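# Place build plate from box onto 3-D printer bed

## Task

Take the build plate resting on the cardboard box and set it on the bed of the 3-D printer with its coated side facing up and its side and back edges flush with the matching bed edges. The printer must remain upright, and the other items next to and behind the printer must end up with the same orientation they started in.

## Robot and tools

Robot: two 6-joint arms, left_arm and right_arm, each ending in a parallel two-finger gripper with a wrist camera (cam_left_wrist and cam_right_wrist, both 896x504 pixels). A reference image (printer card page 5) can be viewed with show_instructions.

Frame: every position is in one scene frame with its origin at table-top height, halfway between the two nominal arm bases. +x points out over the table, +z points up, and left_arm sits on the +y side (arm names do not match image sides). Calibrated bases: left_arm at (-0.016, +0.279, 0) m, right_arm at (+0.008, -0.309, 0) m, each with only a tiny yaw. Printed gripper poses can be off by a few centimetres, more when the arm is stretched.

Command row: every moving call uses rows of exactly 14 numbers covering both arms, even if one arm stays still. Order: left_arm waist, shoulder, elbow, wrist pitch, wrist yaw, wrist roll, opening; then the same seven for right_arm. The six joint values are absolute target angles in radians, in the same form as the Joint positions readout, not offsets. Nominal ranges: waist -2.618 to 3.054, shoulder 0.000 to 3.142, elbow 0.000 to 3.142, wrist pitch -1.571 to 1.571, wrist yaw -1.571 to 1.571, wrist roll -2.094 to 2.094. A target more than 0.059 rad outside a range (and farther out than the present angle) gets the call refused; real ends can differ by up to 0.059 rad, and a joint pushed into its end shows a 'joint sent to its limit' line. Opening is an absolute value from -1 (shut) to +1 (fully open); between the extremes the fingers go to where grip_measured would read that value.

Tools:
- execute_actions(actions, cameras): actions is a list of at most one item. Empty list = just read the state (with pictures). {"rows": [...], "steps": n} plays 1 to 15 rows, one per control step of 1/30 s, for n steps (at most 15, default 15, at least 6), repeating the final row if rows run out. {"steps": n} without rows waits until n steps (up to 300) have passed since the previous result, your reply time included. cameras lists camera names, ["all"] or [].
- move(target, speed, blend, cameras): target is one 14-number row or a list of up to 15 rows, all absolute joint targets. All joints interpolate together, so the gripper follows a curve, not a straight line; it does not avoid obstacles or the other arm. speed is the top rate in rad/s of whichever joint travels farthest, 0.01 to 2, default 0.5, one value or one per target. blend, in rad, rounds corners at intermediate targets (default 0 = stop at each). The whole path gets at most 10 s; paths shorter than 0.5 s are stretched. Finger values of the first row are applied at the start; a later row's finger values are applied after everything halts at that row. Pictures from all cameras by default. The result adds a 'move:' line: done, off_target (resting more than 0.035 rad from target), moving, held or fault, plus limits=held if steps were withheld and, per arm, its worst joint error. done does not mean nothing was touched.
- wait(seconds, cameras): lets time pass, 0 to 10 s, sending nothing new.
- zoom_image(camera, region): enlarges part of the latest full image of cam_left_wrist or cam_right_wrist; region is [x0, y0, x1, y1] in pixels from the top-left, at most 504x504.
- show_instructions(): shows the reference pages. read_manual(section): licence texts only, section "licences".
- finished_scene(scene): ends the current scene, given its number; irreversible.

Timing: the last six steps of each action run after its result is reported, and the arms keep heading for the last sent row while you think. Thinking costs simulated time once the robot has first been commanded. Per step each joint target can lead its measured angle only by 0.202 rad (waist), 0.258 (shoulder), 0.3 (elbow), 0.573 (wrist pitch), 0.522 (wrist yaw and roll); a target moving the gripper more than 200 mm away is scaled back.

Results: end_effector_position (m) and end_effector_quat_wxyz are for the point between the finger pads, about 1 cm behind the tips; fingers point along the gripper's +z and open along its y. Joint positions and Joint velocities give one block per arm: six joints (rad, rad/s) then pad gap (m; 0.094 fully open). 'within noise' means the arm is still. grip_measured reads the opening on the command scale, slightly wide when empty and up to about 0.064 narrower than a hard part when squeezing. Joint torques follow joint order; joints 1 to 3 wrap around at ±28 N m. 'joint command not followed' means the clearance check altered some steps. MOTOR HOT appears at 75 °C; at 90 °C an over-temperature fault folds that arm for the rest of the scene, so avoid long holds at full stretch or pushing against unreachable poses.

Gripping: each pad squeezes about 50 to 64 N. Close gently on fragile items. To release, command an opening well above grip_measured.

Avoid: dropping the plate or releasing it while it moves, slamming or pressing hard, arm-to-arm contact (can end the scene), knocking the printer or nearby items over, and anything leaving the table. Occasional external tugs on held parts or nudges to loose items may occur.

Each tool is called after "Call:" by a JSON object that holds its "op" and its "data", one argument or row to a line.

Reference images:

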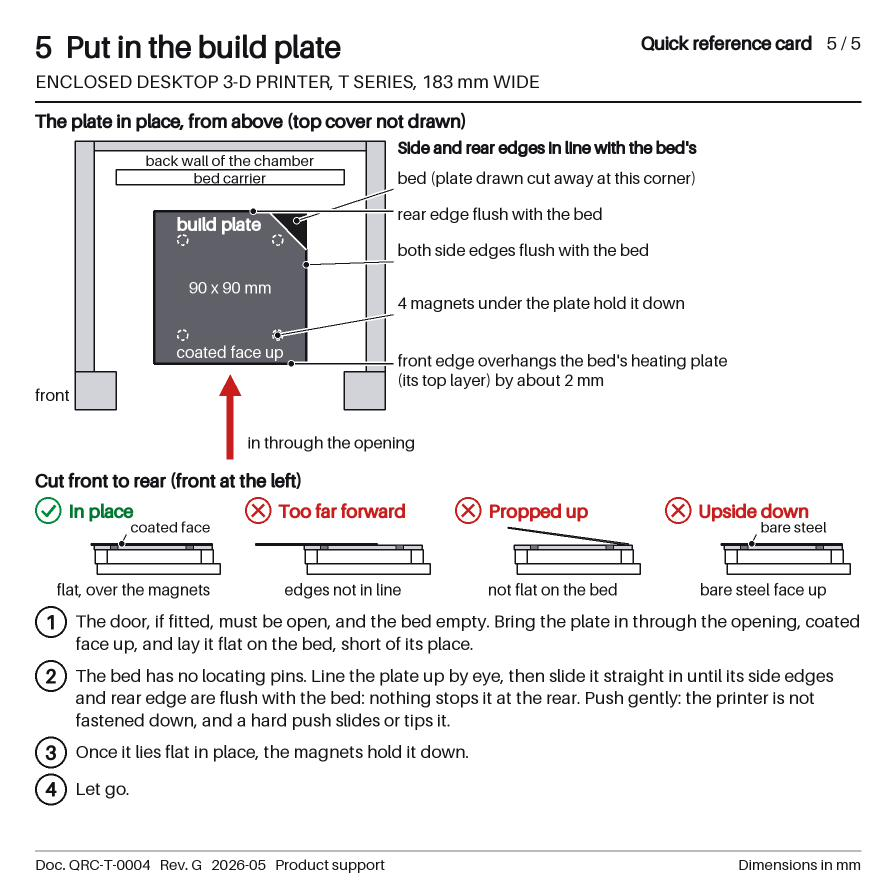

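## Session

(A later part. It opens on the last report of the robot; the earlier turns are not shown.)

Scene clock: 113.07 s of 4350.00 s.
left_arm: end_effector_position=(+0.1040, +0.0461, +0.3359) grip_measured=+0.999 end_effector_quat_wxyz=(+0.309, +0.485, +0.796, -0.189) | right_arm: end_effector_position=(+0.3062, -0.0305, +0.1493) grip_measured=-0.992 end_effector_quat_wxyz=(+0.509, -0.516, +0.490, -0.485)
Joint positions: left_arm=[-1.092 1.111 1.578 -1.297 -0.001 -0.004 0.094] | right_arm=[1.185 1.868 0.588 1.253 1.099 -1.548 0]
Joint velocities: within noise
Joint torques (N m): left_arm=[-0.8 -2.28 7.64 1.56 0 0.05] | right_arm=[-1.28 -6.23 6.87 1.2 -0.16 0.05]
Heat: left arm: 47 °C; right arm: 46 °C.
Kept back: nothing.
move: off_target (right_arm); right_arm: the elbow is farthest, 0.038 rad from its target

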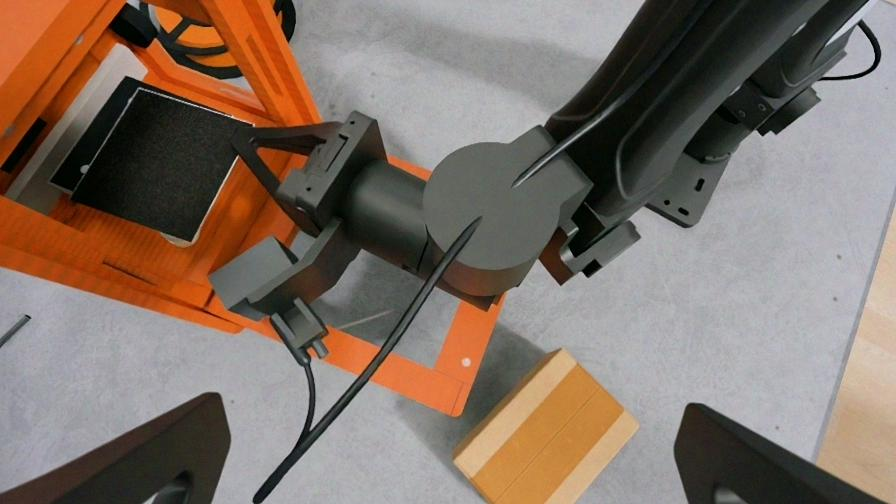

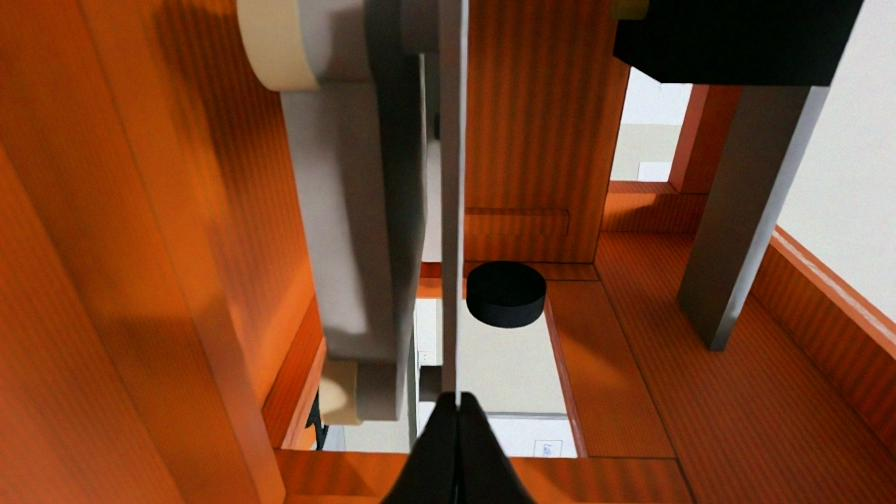

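Call:
{"op": "move", "data": {
  "target": [
    [-1.1,1.1,1.6,-1.3,0,0,1,1.195,1.905,0.668,1.240,1.171,-1.543,-1]
  ],
  "speed": 0.05,
  "cameras": ["cam_left_wrist","cam_right_wrist"]
}}

Call:
{"op": "zoom_image", "data": {
  "camera": "cam_left_wrist",
  "region": [30, 60, 230, 260]
}}

Scene clock: 116.33 s of 4350.00 s.
left_arm: end_effector_position=(+0.1040, +0.0461, +0.3359) grip_measured=+0.999 end_effector_quat_wxyz=(+0.309, +0.485, +0.796, -0.189) | right_arm: end_effector_position=(+0.3076, -0.0295, +0.1494) grip_measured=-0.992 end_effector_quat_wxyz=(+0.495, -0.502, +0.503, -0.499)
Joint positions: left_arm=[-1.092 1.111 1.578 -1.297 -0.001 -0.004 0.094] | right_arm=[1.195 1.895 0.631 1.236 1.165 -1.548 0]
Joint velocities: within noise
Joint torques (N m): left_arm=[-0.8 -2.28 7.62 1.56 0 0.06] | right_arm=[0.02 -6.52 6.78 1.16 0.09 0.06]
Heat: left arm: 47 °C; right arm: 46 °C.
Kept back: nothing.
move: off_target (right_arm); right_arm: the elbow is farthest, 0.037 rad from its target

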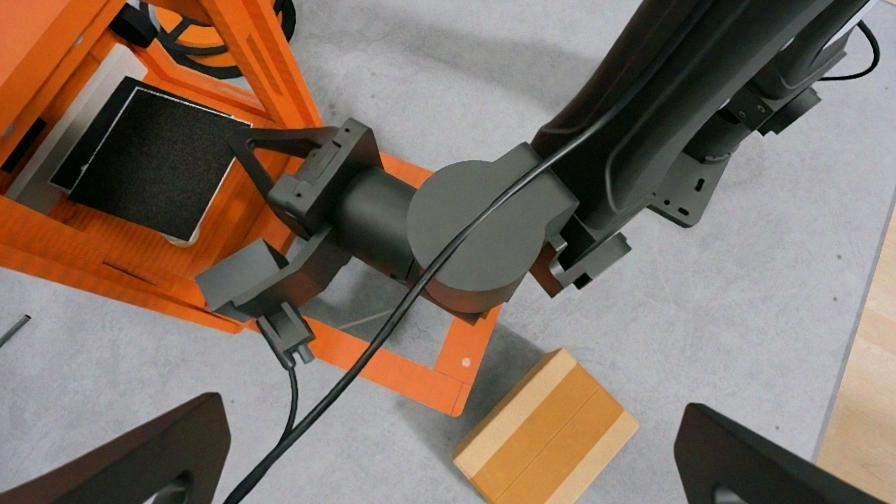

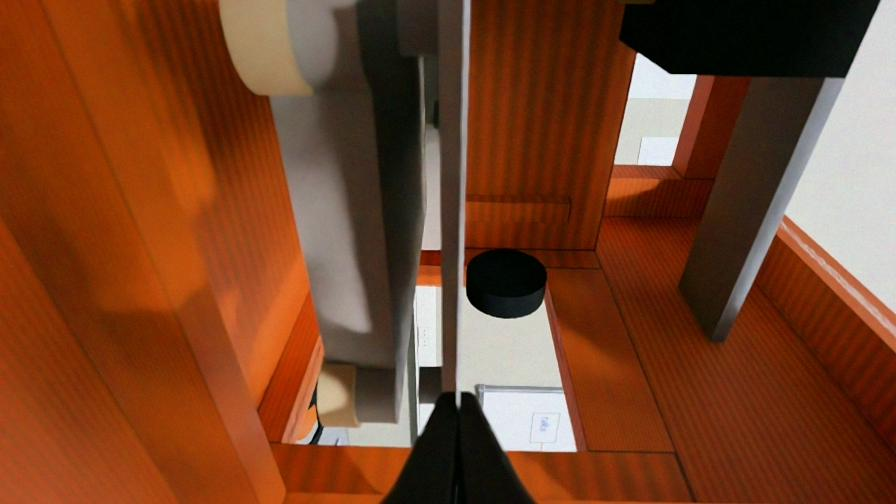

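Scaled by 2.520 from the camera's 896x504 image, which has a finer 1280x720 frame.

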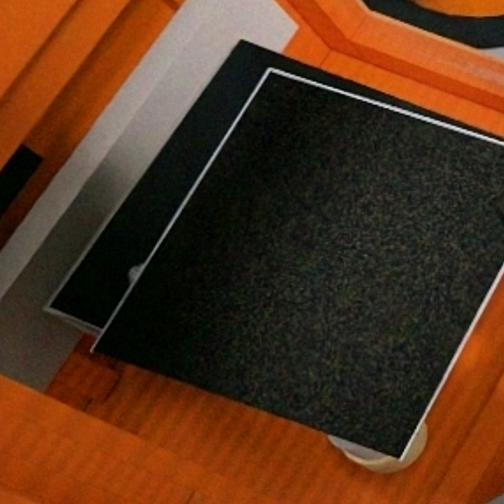

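Call:
{"op": "move", "data": {
  "target": [
    [-1.1,1.1,1.6,-1.3,0,0,1,1.185,1.850,0.598,1.240,1.153,-1.543,-1]
  ],
  "speed": 0.05,
  "cameras": ["cam_left_wrist","cam_right_wrist"]
}}

Call:
{"op": "zoom_image", "data": {
  "camera": "cam_left_wrist",
  "region": [30, 60, 230, 260]
}}

Scene clock: 119.17 s of 4350.00 s.
left_arm: end_effector_position=(+0.1040, +0.0461, +0.3359) grip_measured=+0.999 end_effector_quat_wxyz=(+0.309, +0.485, +0.796, -0.189) | right_arm: end_effector_position=(+0.3074, -0.0303, +0.1490) grip_measured=-0.992 end_effector_quat_wxyz=(+0.498, -0.509, +0.498, -0.495)
Joint positions: left_arm=[-1.092 1.111 1.578 -1.297 -0.001 -0.004 0.094] | right_arm=[1.19 1.883 0.614 1.235 1.14 -1.548 0]
Joint velocities: within noise
Joint torques (N m): left_arm=[-0.8 -2.26 7.62 1.56 0 0.05] | right_arm=[-0.53 -10.39 2.51 1.18 0.15 0.06]
Heat: left arm: 47 °C; right arm: 46 °C.
Kept back: nothing.
move: done

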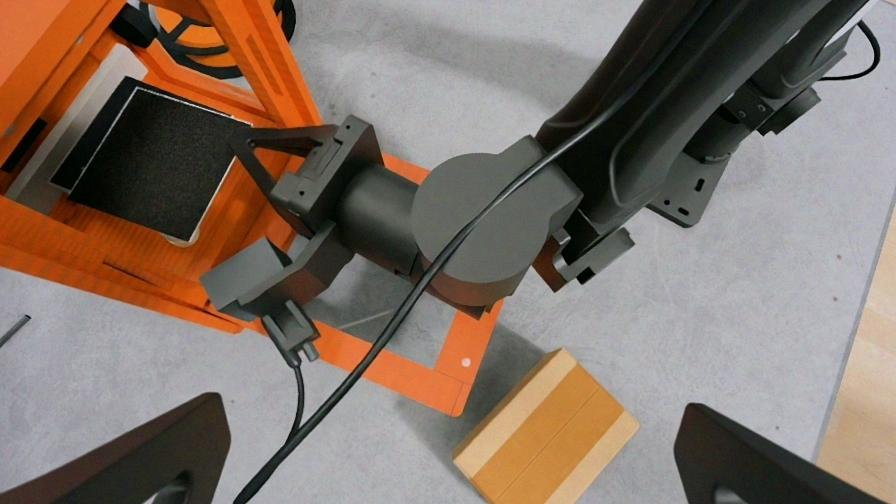

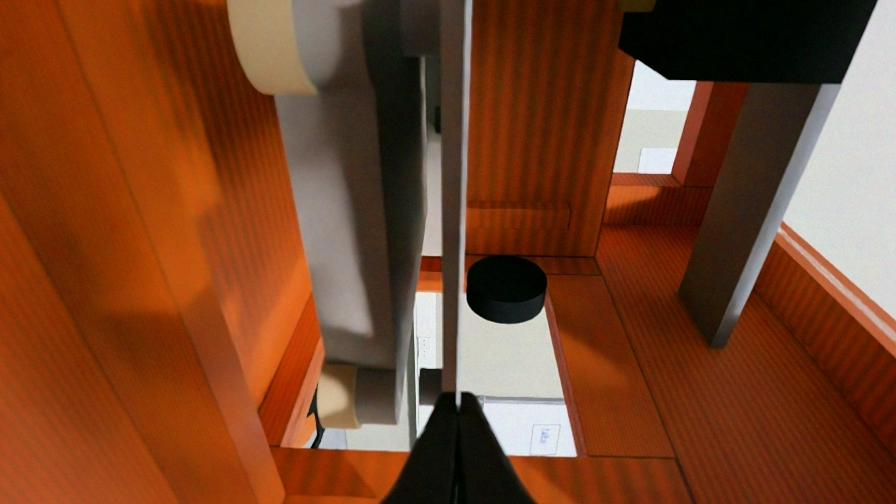

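Scaled by 2.520 from the camera's 896x504 image, which has a finer 1280x720 frame.

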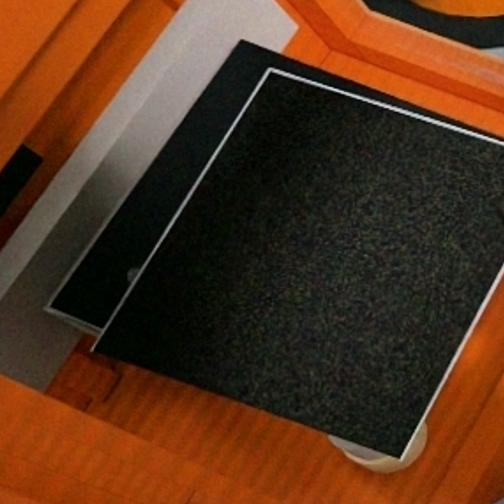

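Call:
{"op": "move", "data": {
  "target": [
    [-1.1,1.1,1.6,-1.3,0,0,1,1.178,1.850,0.590,1.240,1.178,-1.543,-1]
  ],
  "speed": 0.05,
  "cameras": ["cam_left_wrist","cam_right_wrist"]
}}

Call:
{"op": "zoom_image", "data": {
  "camera": "cam_left_wrist",
  "region": [30, 60, 230, 260]
}}

Scene clock: 120.23 s of 4350.00 s.
left_arm: end_effector_position=(+0.1040, +0.0461, +0.3359) grip_measured=+0.999 end_effector_quat_wxyz=(+0.309, +0.485, +0.796, -0.189) | right_arm: end_effector_position=(+0.3074, -0.0307, +0.1488) grip_measured=-0.992 end_effector_quat_wxyz=(+0.499, -0.510, +0.497, -0.494)
Joint positions: left_arm=[-1.092 1.111 1.578 -1.297 -0.001 -0.004 0.094] | right_arm=[1.189 1.881 0.611 1.235 1.136 -1.548 0]
Joint velocities: within noise
Joint torques (N m): left_arm=[-0.81 -2.26 7.64 1.56 0 0.05] | right_arm=[-1.03 -10.19 2.15 1.19 0.46 0.05]
Heat: left arm: 47 °C; right arm: 46 °C.
Kept back: nothing.
move: off_target (right_arm); right_arm: the wrist yaw is farthest, 0.042 rad from its target

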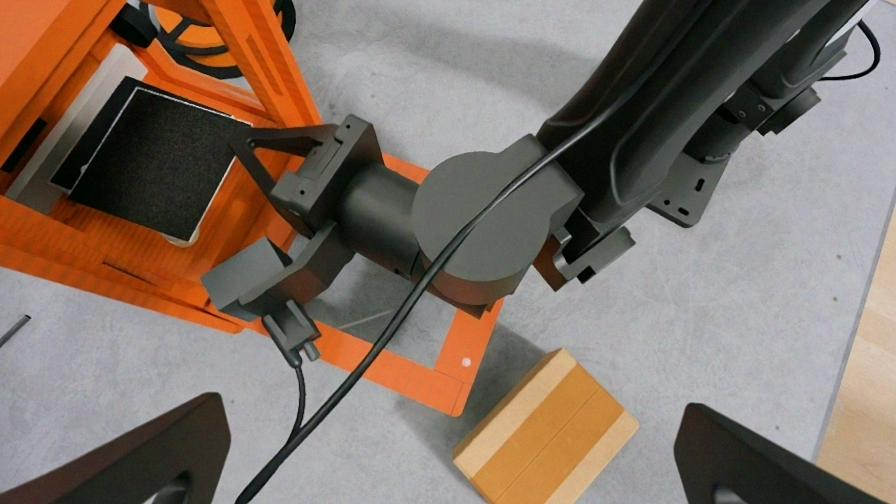

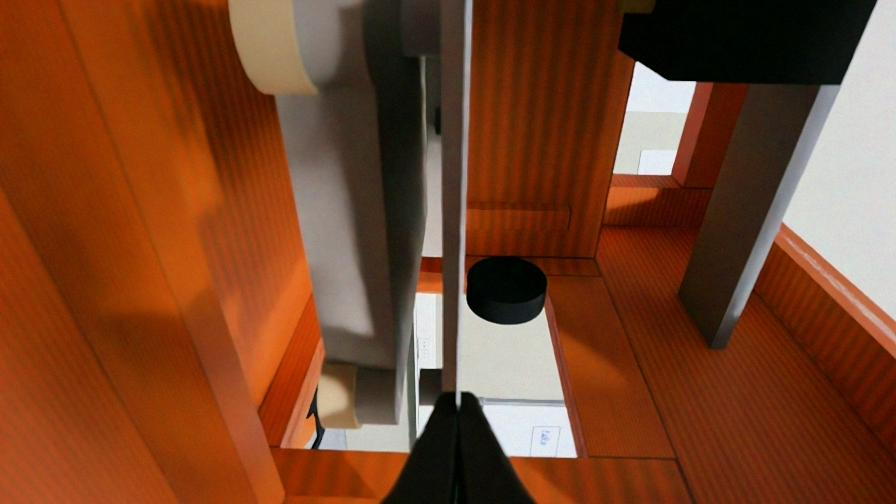

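Scaled by 2.520 from the camera's 896x504 image, which has a finer 1280x720 frame.

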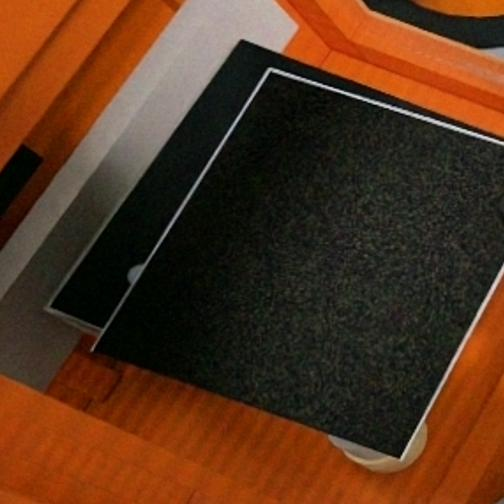

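Call:
{"op": "move", "data": {
  "target": [
    [-1.1,1.1,1.6,-1.3,0,0,1,1.189,1.850,0.590,1.240,1.140,-1.543,-0.75],
    [-1.1,1.1,1.6,-1.3,0,0,1,1.2555,1.826,0.560,1.282,1.19,-1.543,-0.75]
  ],
  "speed": [0.05,0.1],
  "cameras": ["cam_left_wrist","cam_right_wrist"]
}}

Call:
{"op": "zoom_image", "data": {
  "camera": "cam_left_wrist",
  "region": [30, 60, 280, 310]
}}

Scene clock: 123.87 s of 4350.00 s.
left_arm: end_effector_position=(+0.1040, +0.0461, +0.3359) grip_measured=+0.999 end_effector_quat_wxyz=(+0.309, +0.485, +0.796, -0.189) | right_arm: end_effector_position=(+0.2868, -0.0292, +0.1494) grip_measured=-0.752 end_effector_quat_wxyz=(+0.505, -0.513, +0.493, -0.489)
Joint positions: left_arm=[-1.092 1.111 1.578 -1.297 -0.001 -0.004 0.094] | right_arm=[1.251 1.858 0.571 1.259 1.179 -1.548 0.012]
Joint velocities: within noise
Joint torques (N m): left_arm=[-0.8 -2.26 7.64 1.56 0 0.05] | right_arm=[0.47 -10.02 2.78 1.33 0.12 0.05]
Heat: left arm: 47 °C; right arm: 46 °C.
Kept back: nothing.
move: done

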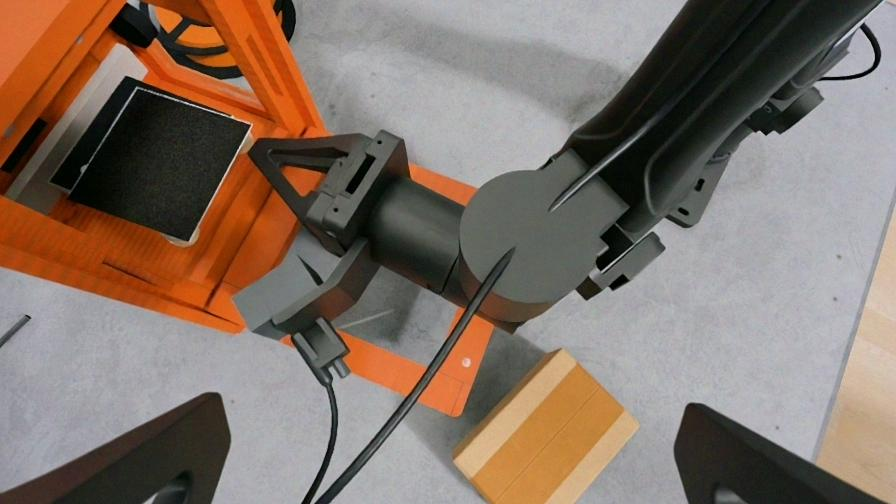

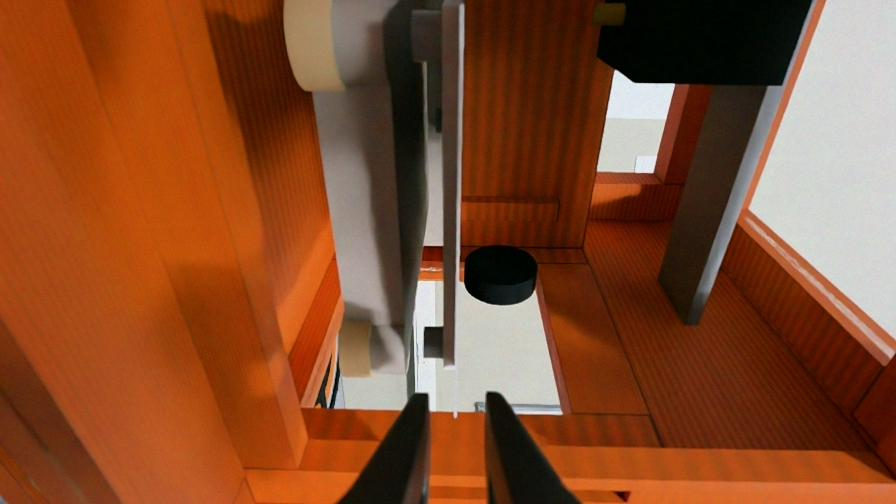

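Scaled by 2.016 from the camera's 896x504 image, which has a finer 1280x720 frame.

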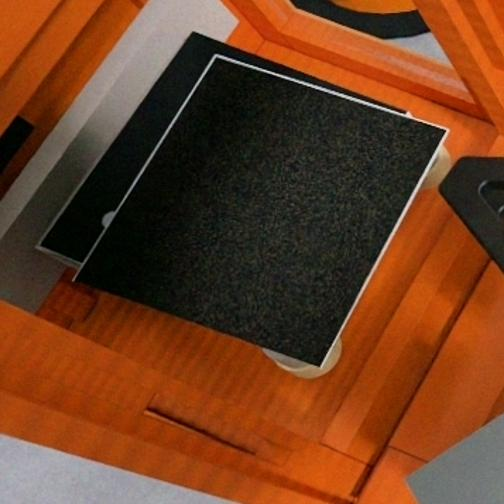

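Call:
{"op": "move", "data": {
  "target": [
    [-1.1,1.1,1.6,-1.3,0,0,1,1.2735,1.908,0.674,1.236,1.1435,-1.543,-0.72]
  ],
  "speed": 0.1,
  "cameras": ["cam_left_wrist","cam_right_wrist"]
}}

Scene clock: 126.30 s of 4350.00 s.
left_arm: end_effector_position=(+0.1040, +0.0461, +0.3359) grip_measured=+0.999 end_effector_quat_wxyz=(+0.309, +0.485, +0.796, -0.189) | right_arm: end_effector_position=(+0.2872, -0.0035, +0.1523) grip_measured=-0.721 end_effector_quat_wxyz=(+0.519, -0.520, +0.483, -0.476)
Joint positions: left_arm=[-1.092 1.111 1.578 -1.297 -0.001 -0.004 0.094] | right_arm=[1.268 1.897 0.645 1.235 1.154 -1.548 0.013]
Joint velocities: within noise
Joint torques (N m): left_arm=[-0.81 -2.26 7.64 1.56 0 0.05] | right_arm=[0.54 -6.53 6.23 1.13 -0.08 0.06]
Heat: left arm: 47 °C; right arm: 46 °C.
Kept back: nothing.
move: done

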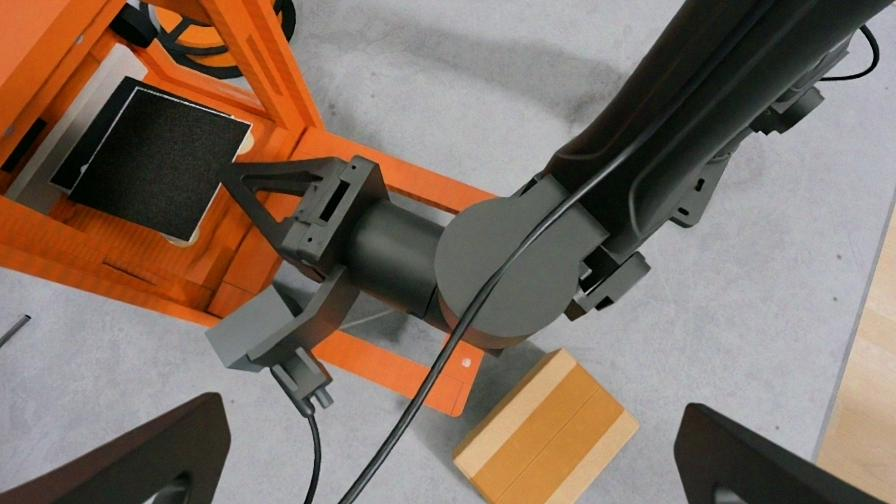

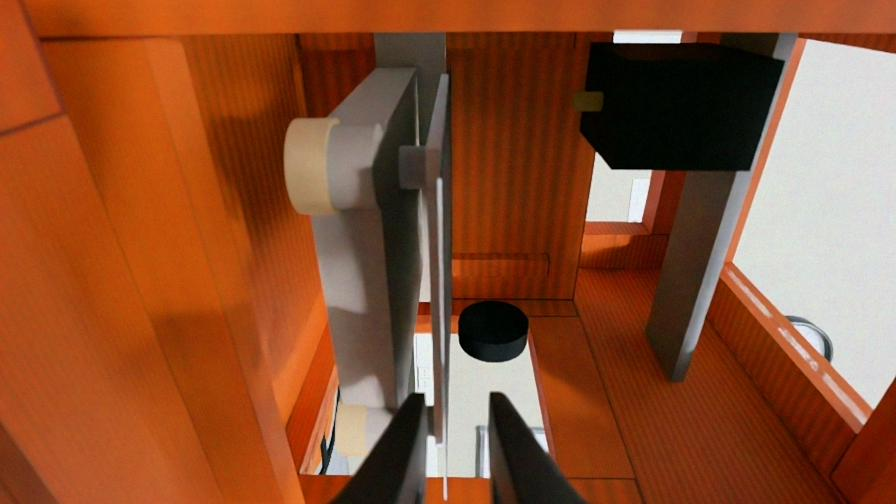

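Call:
{"op": "move", "data": {
  "target": [
    [-1.1,1.1,1.6,-1.3,0,0,1,1.203,1.938,0.716,1.211,1.081,-1.543,-0.72]
  ],
  "speed": 0.08,
  "cameras": ["cam_left_wrist","cam_right_wrist"]
}}

Call:
{"op": "zoom_image", "data": {
  "camera": "cam_left_wrist",
  "region": [30, 60, 280, 310]
}}

Scene clock: 128.03 s of 4350.00 s.
left_arm: end_effector_position=(+0.1040, +0.0461, +0.3359) grip_measured=+0.999 end_effector_quat_wxyz=(+0.309, +0.485, +0.796, -0.189) | right_arm: end_effector_position=(+0.3086, -0.0011, +0.1488) grip_measured=-0.721 end_effector_quat_wxyz=(+0.515, -0.525, +0.482, -0.477)
Joint positions: left_arm=[-1.092 1.111 1.578 -1.297 -0.001 -0.004 0.094] | right_arm=[1.207 1.927 0.685 1.209 1.091 -1.548 0.013]
Joint velocities: within noise
Joint torques (N m): left_arm=[-0.8 -2.26 7.62 1.56 0 0.05] | right_arm=[-0.43 -6.84 6.42 1.19 -0.08 0.06]
Heat: left arm: 47 °C; right arm: 46 °C.
Kept back: nothing.
move: done

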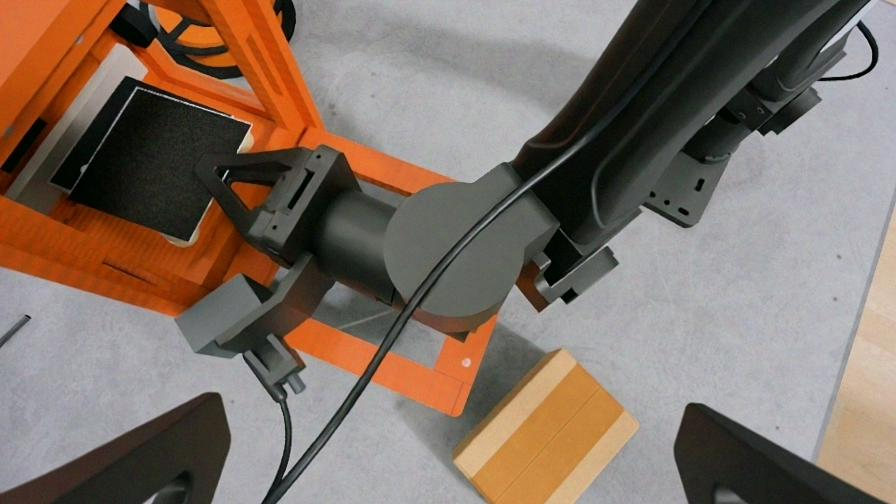

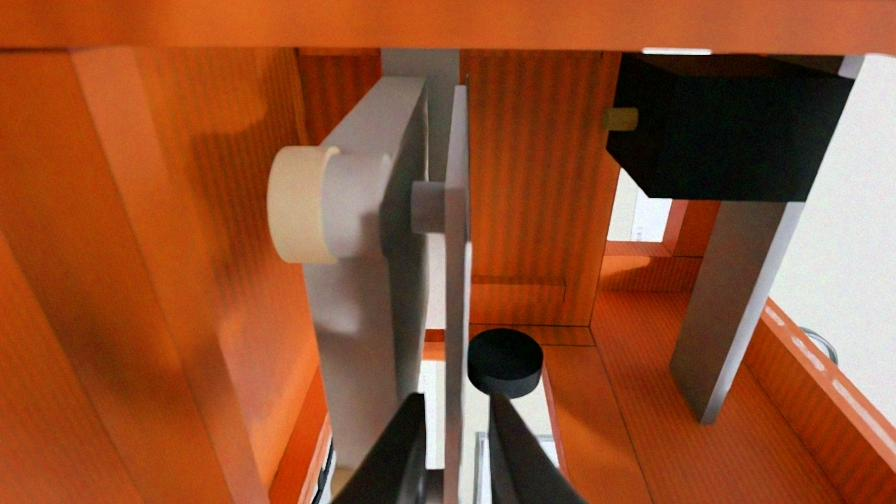

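Scaled by 2.016 from the camera's 896x504 image, which has a finer 1280x720 frame.

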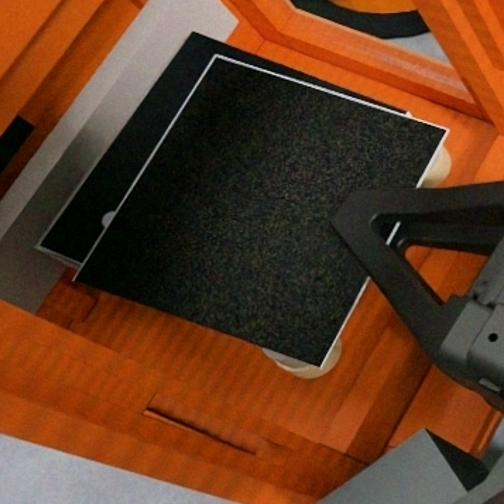

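Call:
{"op": "move", "data": {
  "target": [
    [-1.1,1.1,1.6,-1.3,0,0,1,1.203,1.938,0.716,1.211,1.081,-1.543,-0.93],
    [-1.1,1.1,1.6,-1.3,0,0,1,1.203,1.938,0.716,1.211,1.081,-1.543,-1],
    [-1.1,1.1,1.6,-1.3,0,0,1,1.203,1.934,0.754,1.170,1.081,-1.543,-1],
    [-1.1,1.1,1.6,-1.3,0,0,1,1.2193,1.934,0.754,1.170,1.157,-1.543,-1]
  ],
  "speed": [0.05,0.05,0.05,0.08],
  "cameras": ["cam_left_wrist","cam_right_wrist"]
}}

Call:
{"op": "zoom_image", "data": {
  "camera": "cam_left_wrist",
  "region": [30, 60, 230, 260]
}}

Scene clock: 132.30 s of 4350.00 s.
left_arm: end_effector_position=(+0.1040, +0.0461, +0.3359) grip_measured=+0.999 end_effector_quat_wxyz=(+0.309, +0.485, +0.796, -0.189) | right_arm: end_effector_position=(+0.3096, +0.0010, +0.1519) grip_measured=-0.990 end_effector_quat_wxyz=(+0.506, -0.519, +0.490, -0.485)
Joint positions: left_arm=[-1.092 1.111 1.578 -1.297 -0.001 -0.004 0.094] | right_arm=[1.215 1.927 0.721 1.162 1.13 -1.537 0]
Joint velocities: within noise
Joint torques (N m): left_arm=[-0.8 -2.26 7.62 1.56 0 0.05] | right_arm=[0.51 -7.39 6.79 1.22 0.32 -0.06]
Heat: left arm: 47 °C; right arm: 46 °C.
Kept back: nothing.
move: done

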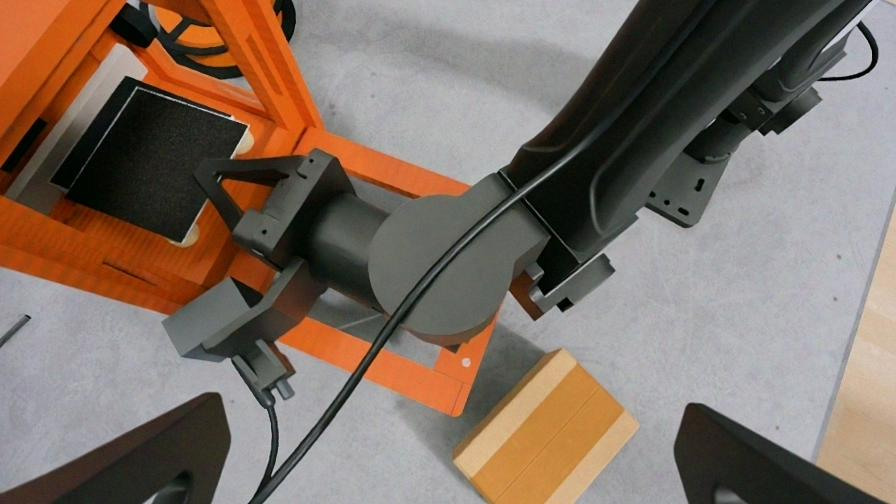

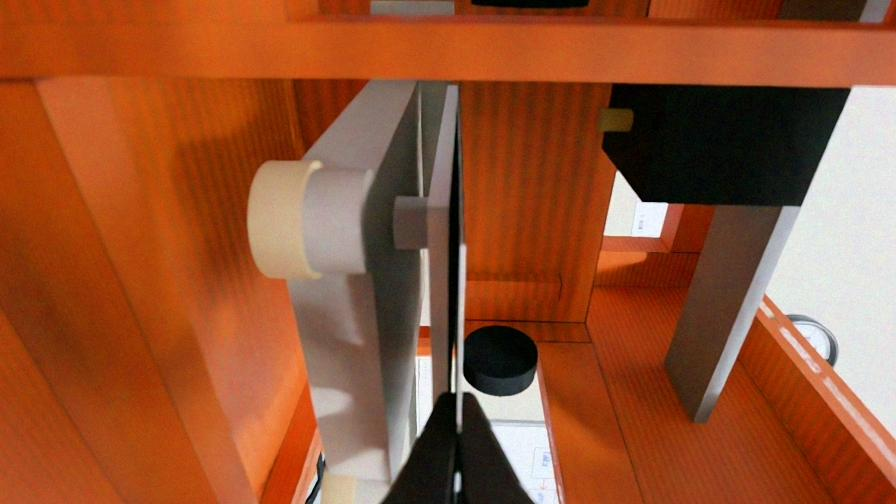

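Scaled by 2.520 from the camera's 896x504 image, which has a finer 1280x720 frame.

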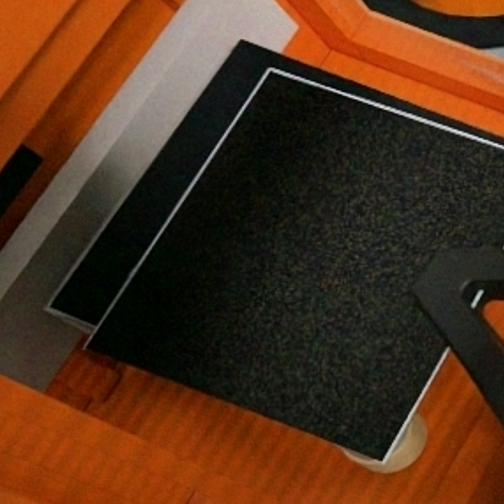

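Call:
{"op": "move", "data": {
  "target": [
    [-1.1,1.1,1.6,-1.3,0,0,1,1.2193,1.934,0.784,1.170,1.157,-1.543,-1]
  ],
  "speed": 0.05,
  "cameras": ["cam_left_wrist","cam_right_wrist"]
}}

Call:
{"op": "zoom_image", "data": {
  "camera": "cam_left_wrist",
  "region": [30, 60, 230, 260]
}}

Scene clock: 133.43 s of 4350.00 s.
left_arm: end_effector_position=(+0.1040, +0.0461, +0.3359) grip_measured=+0.999 end_effector_quat_wxyz=(+0.309, +0.485, +0.796, -0.189) | right_arm: end_effector_position=(+0.3109, +0.0026, +0.1552) grip_measured=-0.990 end_effector_quat_wxyz=(+0.500, -0.517, +0.492, -0.491)
Joint positions: left_arm=[-1.092 1.111 1.578 -1.297 -0.001 -0.004 0.094] | right_arm=[1.217 1.927 0.743 1.139 1.147 -1.546 0]
Joint velocities: within noise
Joint torques (N m): left_arm=[-0.8 -2.26 7.62 1.56 0 0.06] | right_arm=[0.31 -7.5 7.51 1.41 0.12 0.04]
Heat: left arm: 47 °C; right arm: 46 °C.
Kept back: nothing.
move: off_target (right_arm); right_arm: the elbow is farthest, 0.041 rad from its target

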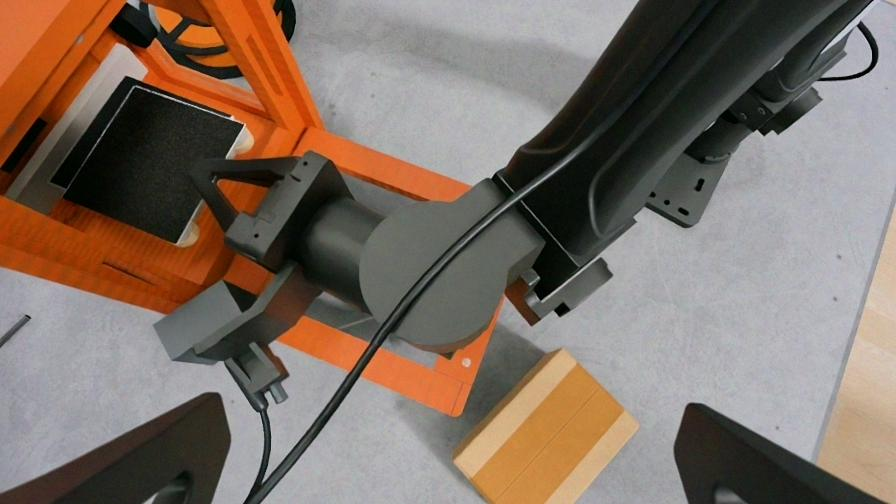

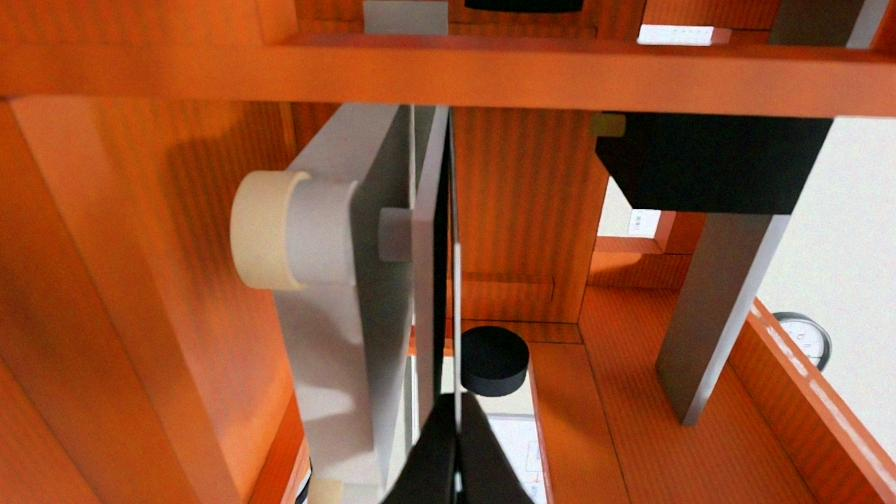

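Scaled by 2.520 from the camera's 896x504 image, which has a finer 1280x720 frame.

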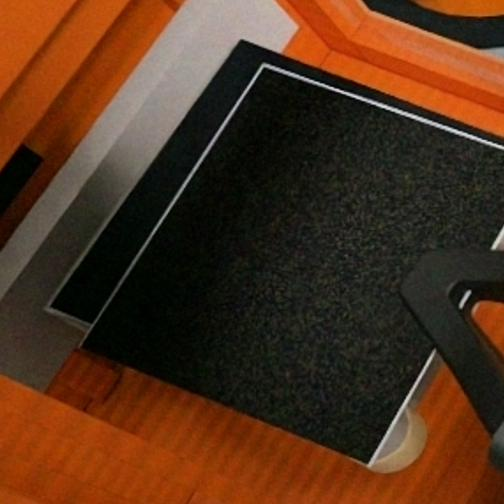

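Call:
{"op": "move", "data": {
  "target": [
    [-1.1,1.1,1.6,-1.3,0,0,1,1.210,1.934,0.714,1.190,1.157,-1.543,-1]
  ],
  "speed": 0.05,
  "cameras": ["cam_left_wrist","cam_right_wrist"]
}}

Call:
{"op": "zoom_image", "data": {
  "camera": "cam_left_wrist",
  "region": [30, 60, 230, 260]
}}

Scene clock: 135.53 s of 4350.00 s.
left_arm: end_effector_position=(+0.1040, +0.0461, +0.3359) grip_measured=+0.999 end_effector_quat_wxyz=(+0.309, +0.485, +0.796, -0.189) | right_arm: end_effector_position=(+0.3096, -0.0003, +0.1529) grip_measured=-0.990 end_effector_quat_wxyz=(+0.500, -0.517, +0.492, -0.491)
Joint positions: left_arm=[-1.092 1.111 1.578 -1.297 -0.001 -0.004 0.094] | right_arm=[1.217 1.927 0.726 1.157 1.146 -1.547 0]
Joint velocities: within noise
Joint torques (N m): left_arm=[-0.8 -2.26 7.62 1.56 0 0.05] | right_arm=[-0.59 -7.38 3.15 1.43 0.14 0.04]
Heat: left arm: 47 °C; right arm: 46 °C.
Kept back: nothing.
move: done

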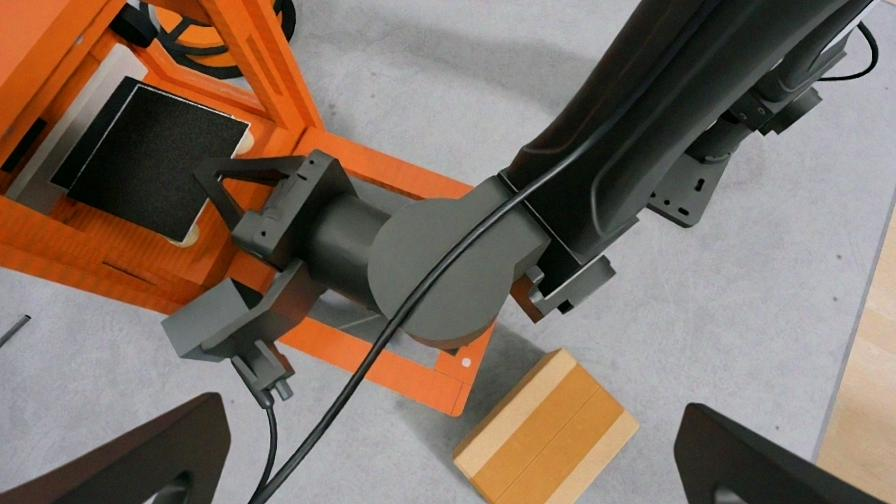

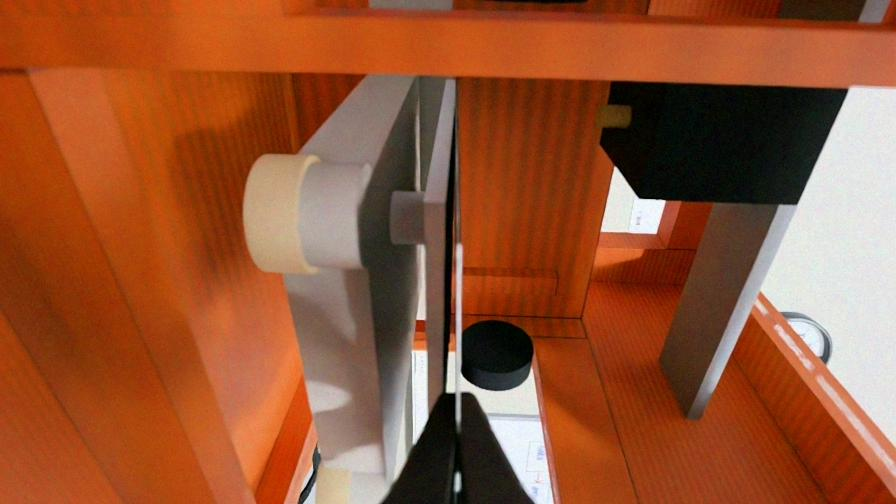

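Scaled by 2.520 from the camera's 896x504 image, which has a finer 1280x720 frame.

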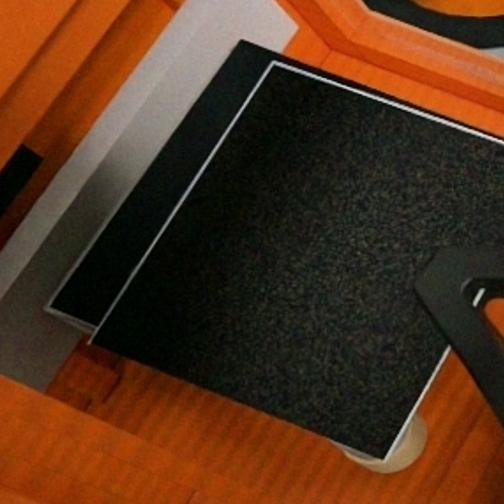

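Call:
{"op": "move", "data": {
  "target": [
    [-1.1,1.1,1.6,-1.3,0,0,1,1.208,1.934,0.700,1.200,1.160,-1.543,-1]
  ],
  "speed": 0.05,
  "cameras": ["cam_left_wrist","cam_right_wrist"]
}}

Call:
{"op": "zoom_image", "data": {
  "camera": "cam_left_wrist",
  "region": [30, 60, 230, 260]
}}

Scene clock: 137.23 s of 4350.00 s.
left_arm: end_effector_position=(+0.1040, +0.0461, +0.3359) grip_measured=+0.999 end_effector_quat_wxyz=(+0.309, +0.485, +0.796, -0.189) | right_arm: end_effector_position=(+0.3093, -0.0020, +0.1516) grip_measured=-0.990 end_effector_quat_wxyz=(+0.503, -0.517, +0.491, -0.489)
Joint positions: left_arm=[-1.092 1.111 1.578 -1.297 -0.001 -0.004 0.094] | right_arm=[1.214 1.927 0.714 1.173 1.139 -1.546 0]
Joint velocities: within noise
Joint torques (N m): left_arm=[-0.81 -2.26 7.62 1.56 0 0.05] | right_arm=[-0.61 -7.32 2.95 1.38 0.25 0.05]
Heat: left arm: 47 °C; right arm: 46 °C.
Kept back: nothing.
move: done

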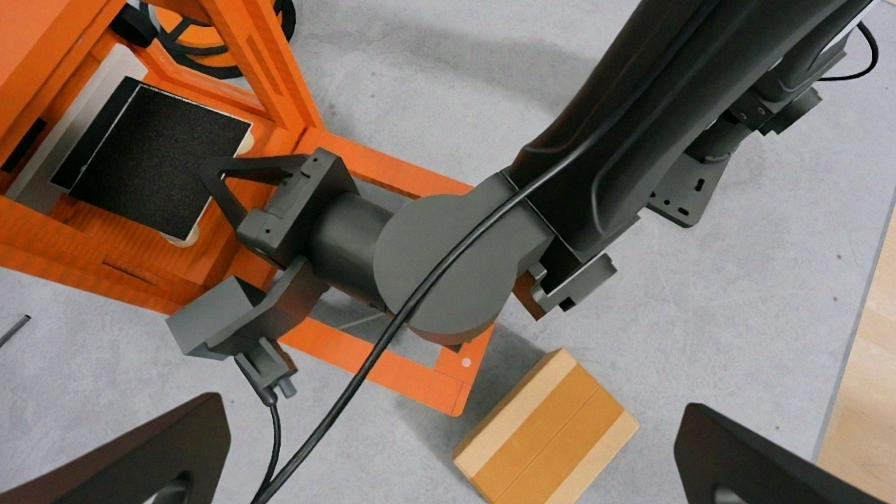

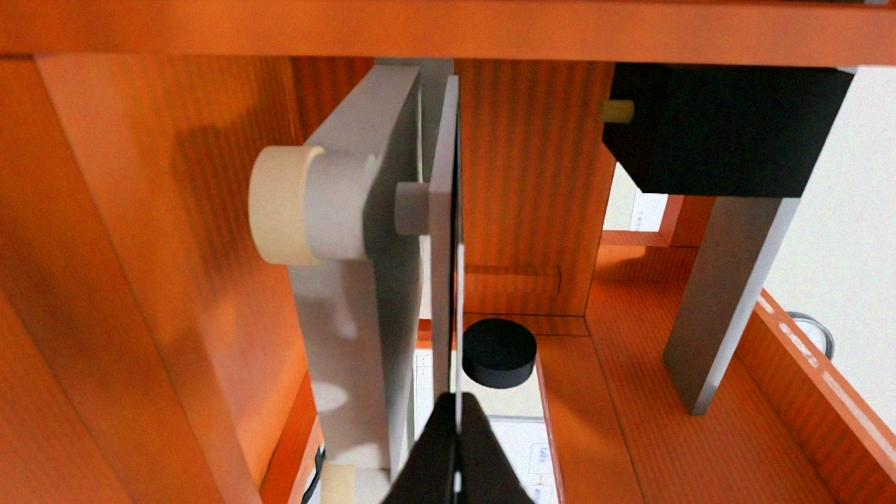

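Scaled by 2.520 from the camera's 896x504 image, which has a finer 1280x720 frame.

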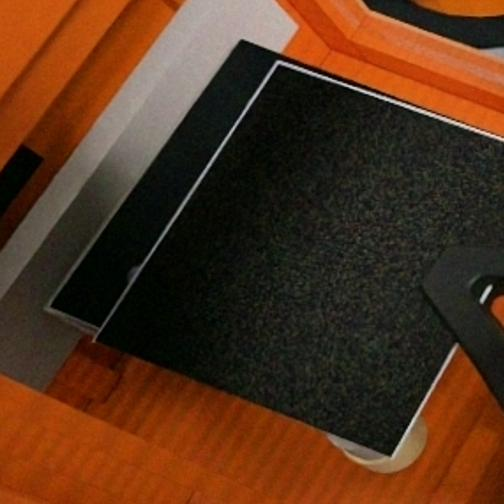

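Call:
{"op": "move", "data": {
  "target": [
    [-1.1,1.1,1.6,-1.3,0,0,1,1.210,1.852,0.700,1.145,1.154,-1.543,-1]
  ],
  "speed": 0.06,
  "cameras": ["cam_left_wrist","cam_right_wrist"]
}}

Call:
{"op": "zoom_image", "data": {
  "camera": "cam_left_wrist",
  "region": [30, 60, 230, 260]
}}

Scene clock: 139.43 s of 4350.00 s.
left_arm: end_effector_position=(+0.1040, +0.0461, +0.3359) grip_measured=+0.999 end_effector_quat_wxyz=(+0.309, +0.485, +0.796, -0.189) | right_arm: end_effector_position=(+0.3083, -0.0050, +0.1593) grip_measured=-0.990 end_effector_quat_wxyz=(+0.500, -0.518, +0.491, -0.491)
Joint positions: left_arm=[-1.092 1.111 1.578 -1.297 -0.001 -0.004 0.094] | right_arm=[1.214 1.888 0.71 1.131 1.142 -1.546 0]
Joint velocities: within noise
Joint torques (N m): left_arm=[-0.8 -2.26 7.62 1.56 0 0.05] | right_arm=[-0.42 -11.22 3.45 1.27 0.14 0.04]
Heat: left arm: 47 °C; right arm: 46 °C.
Kept back: nothing.
move: off_target (right_arm); right_arm: the shoulder is farthest, 0.036 rad from its target

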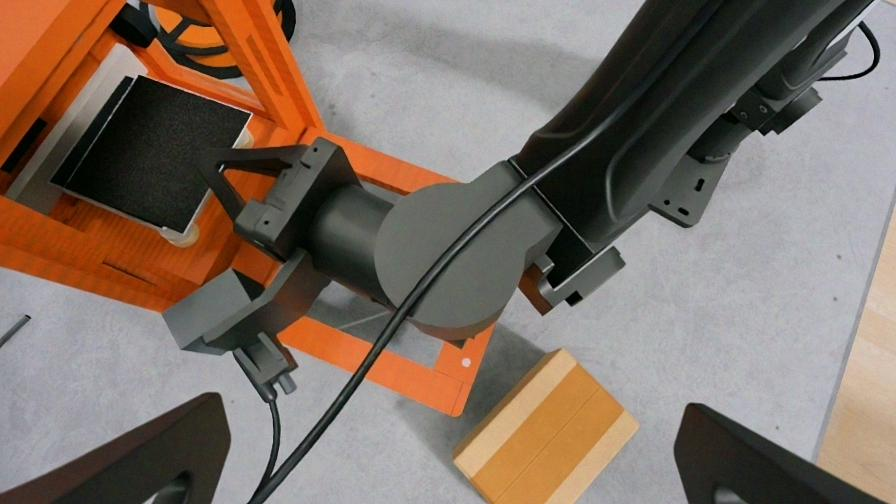

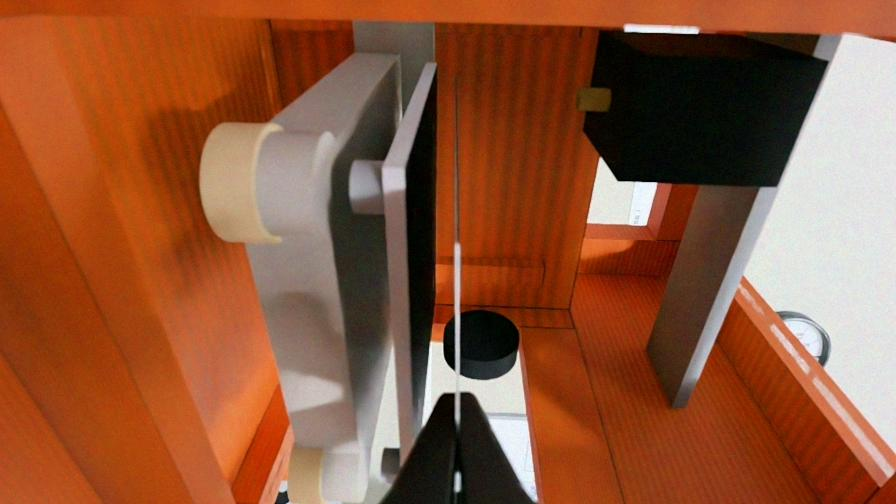

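Scaled by 2.520 from the camera's 896x504 image, which has a finer 1280x720 frame.

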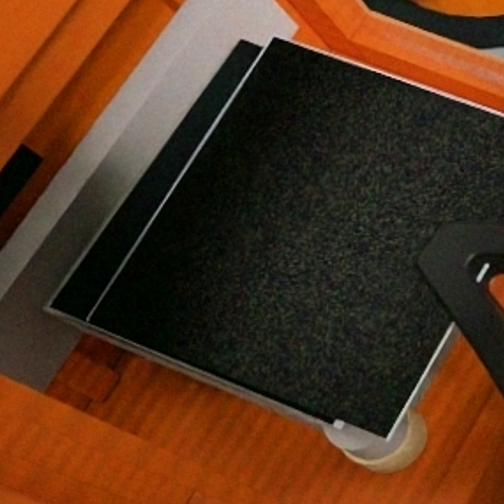

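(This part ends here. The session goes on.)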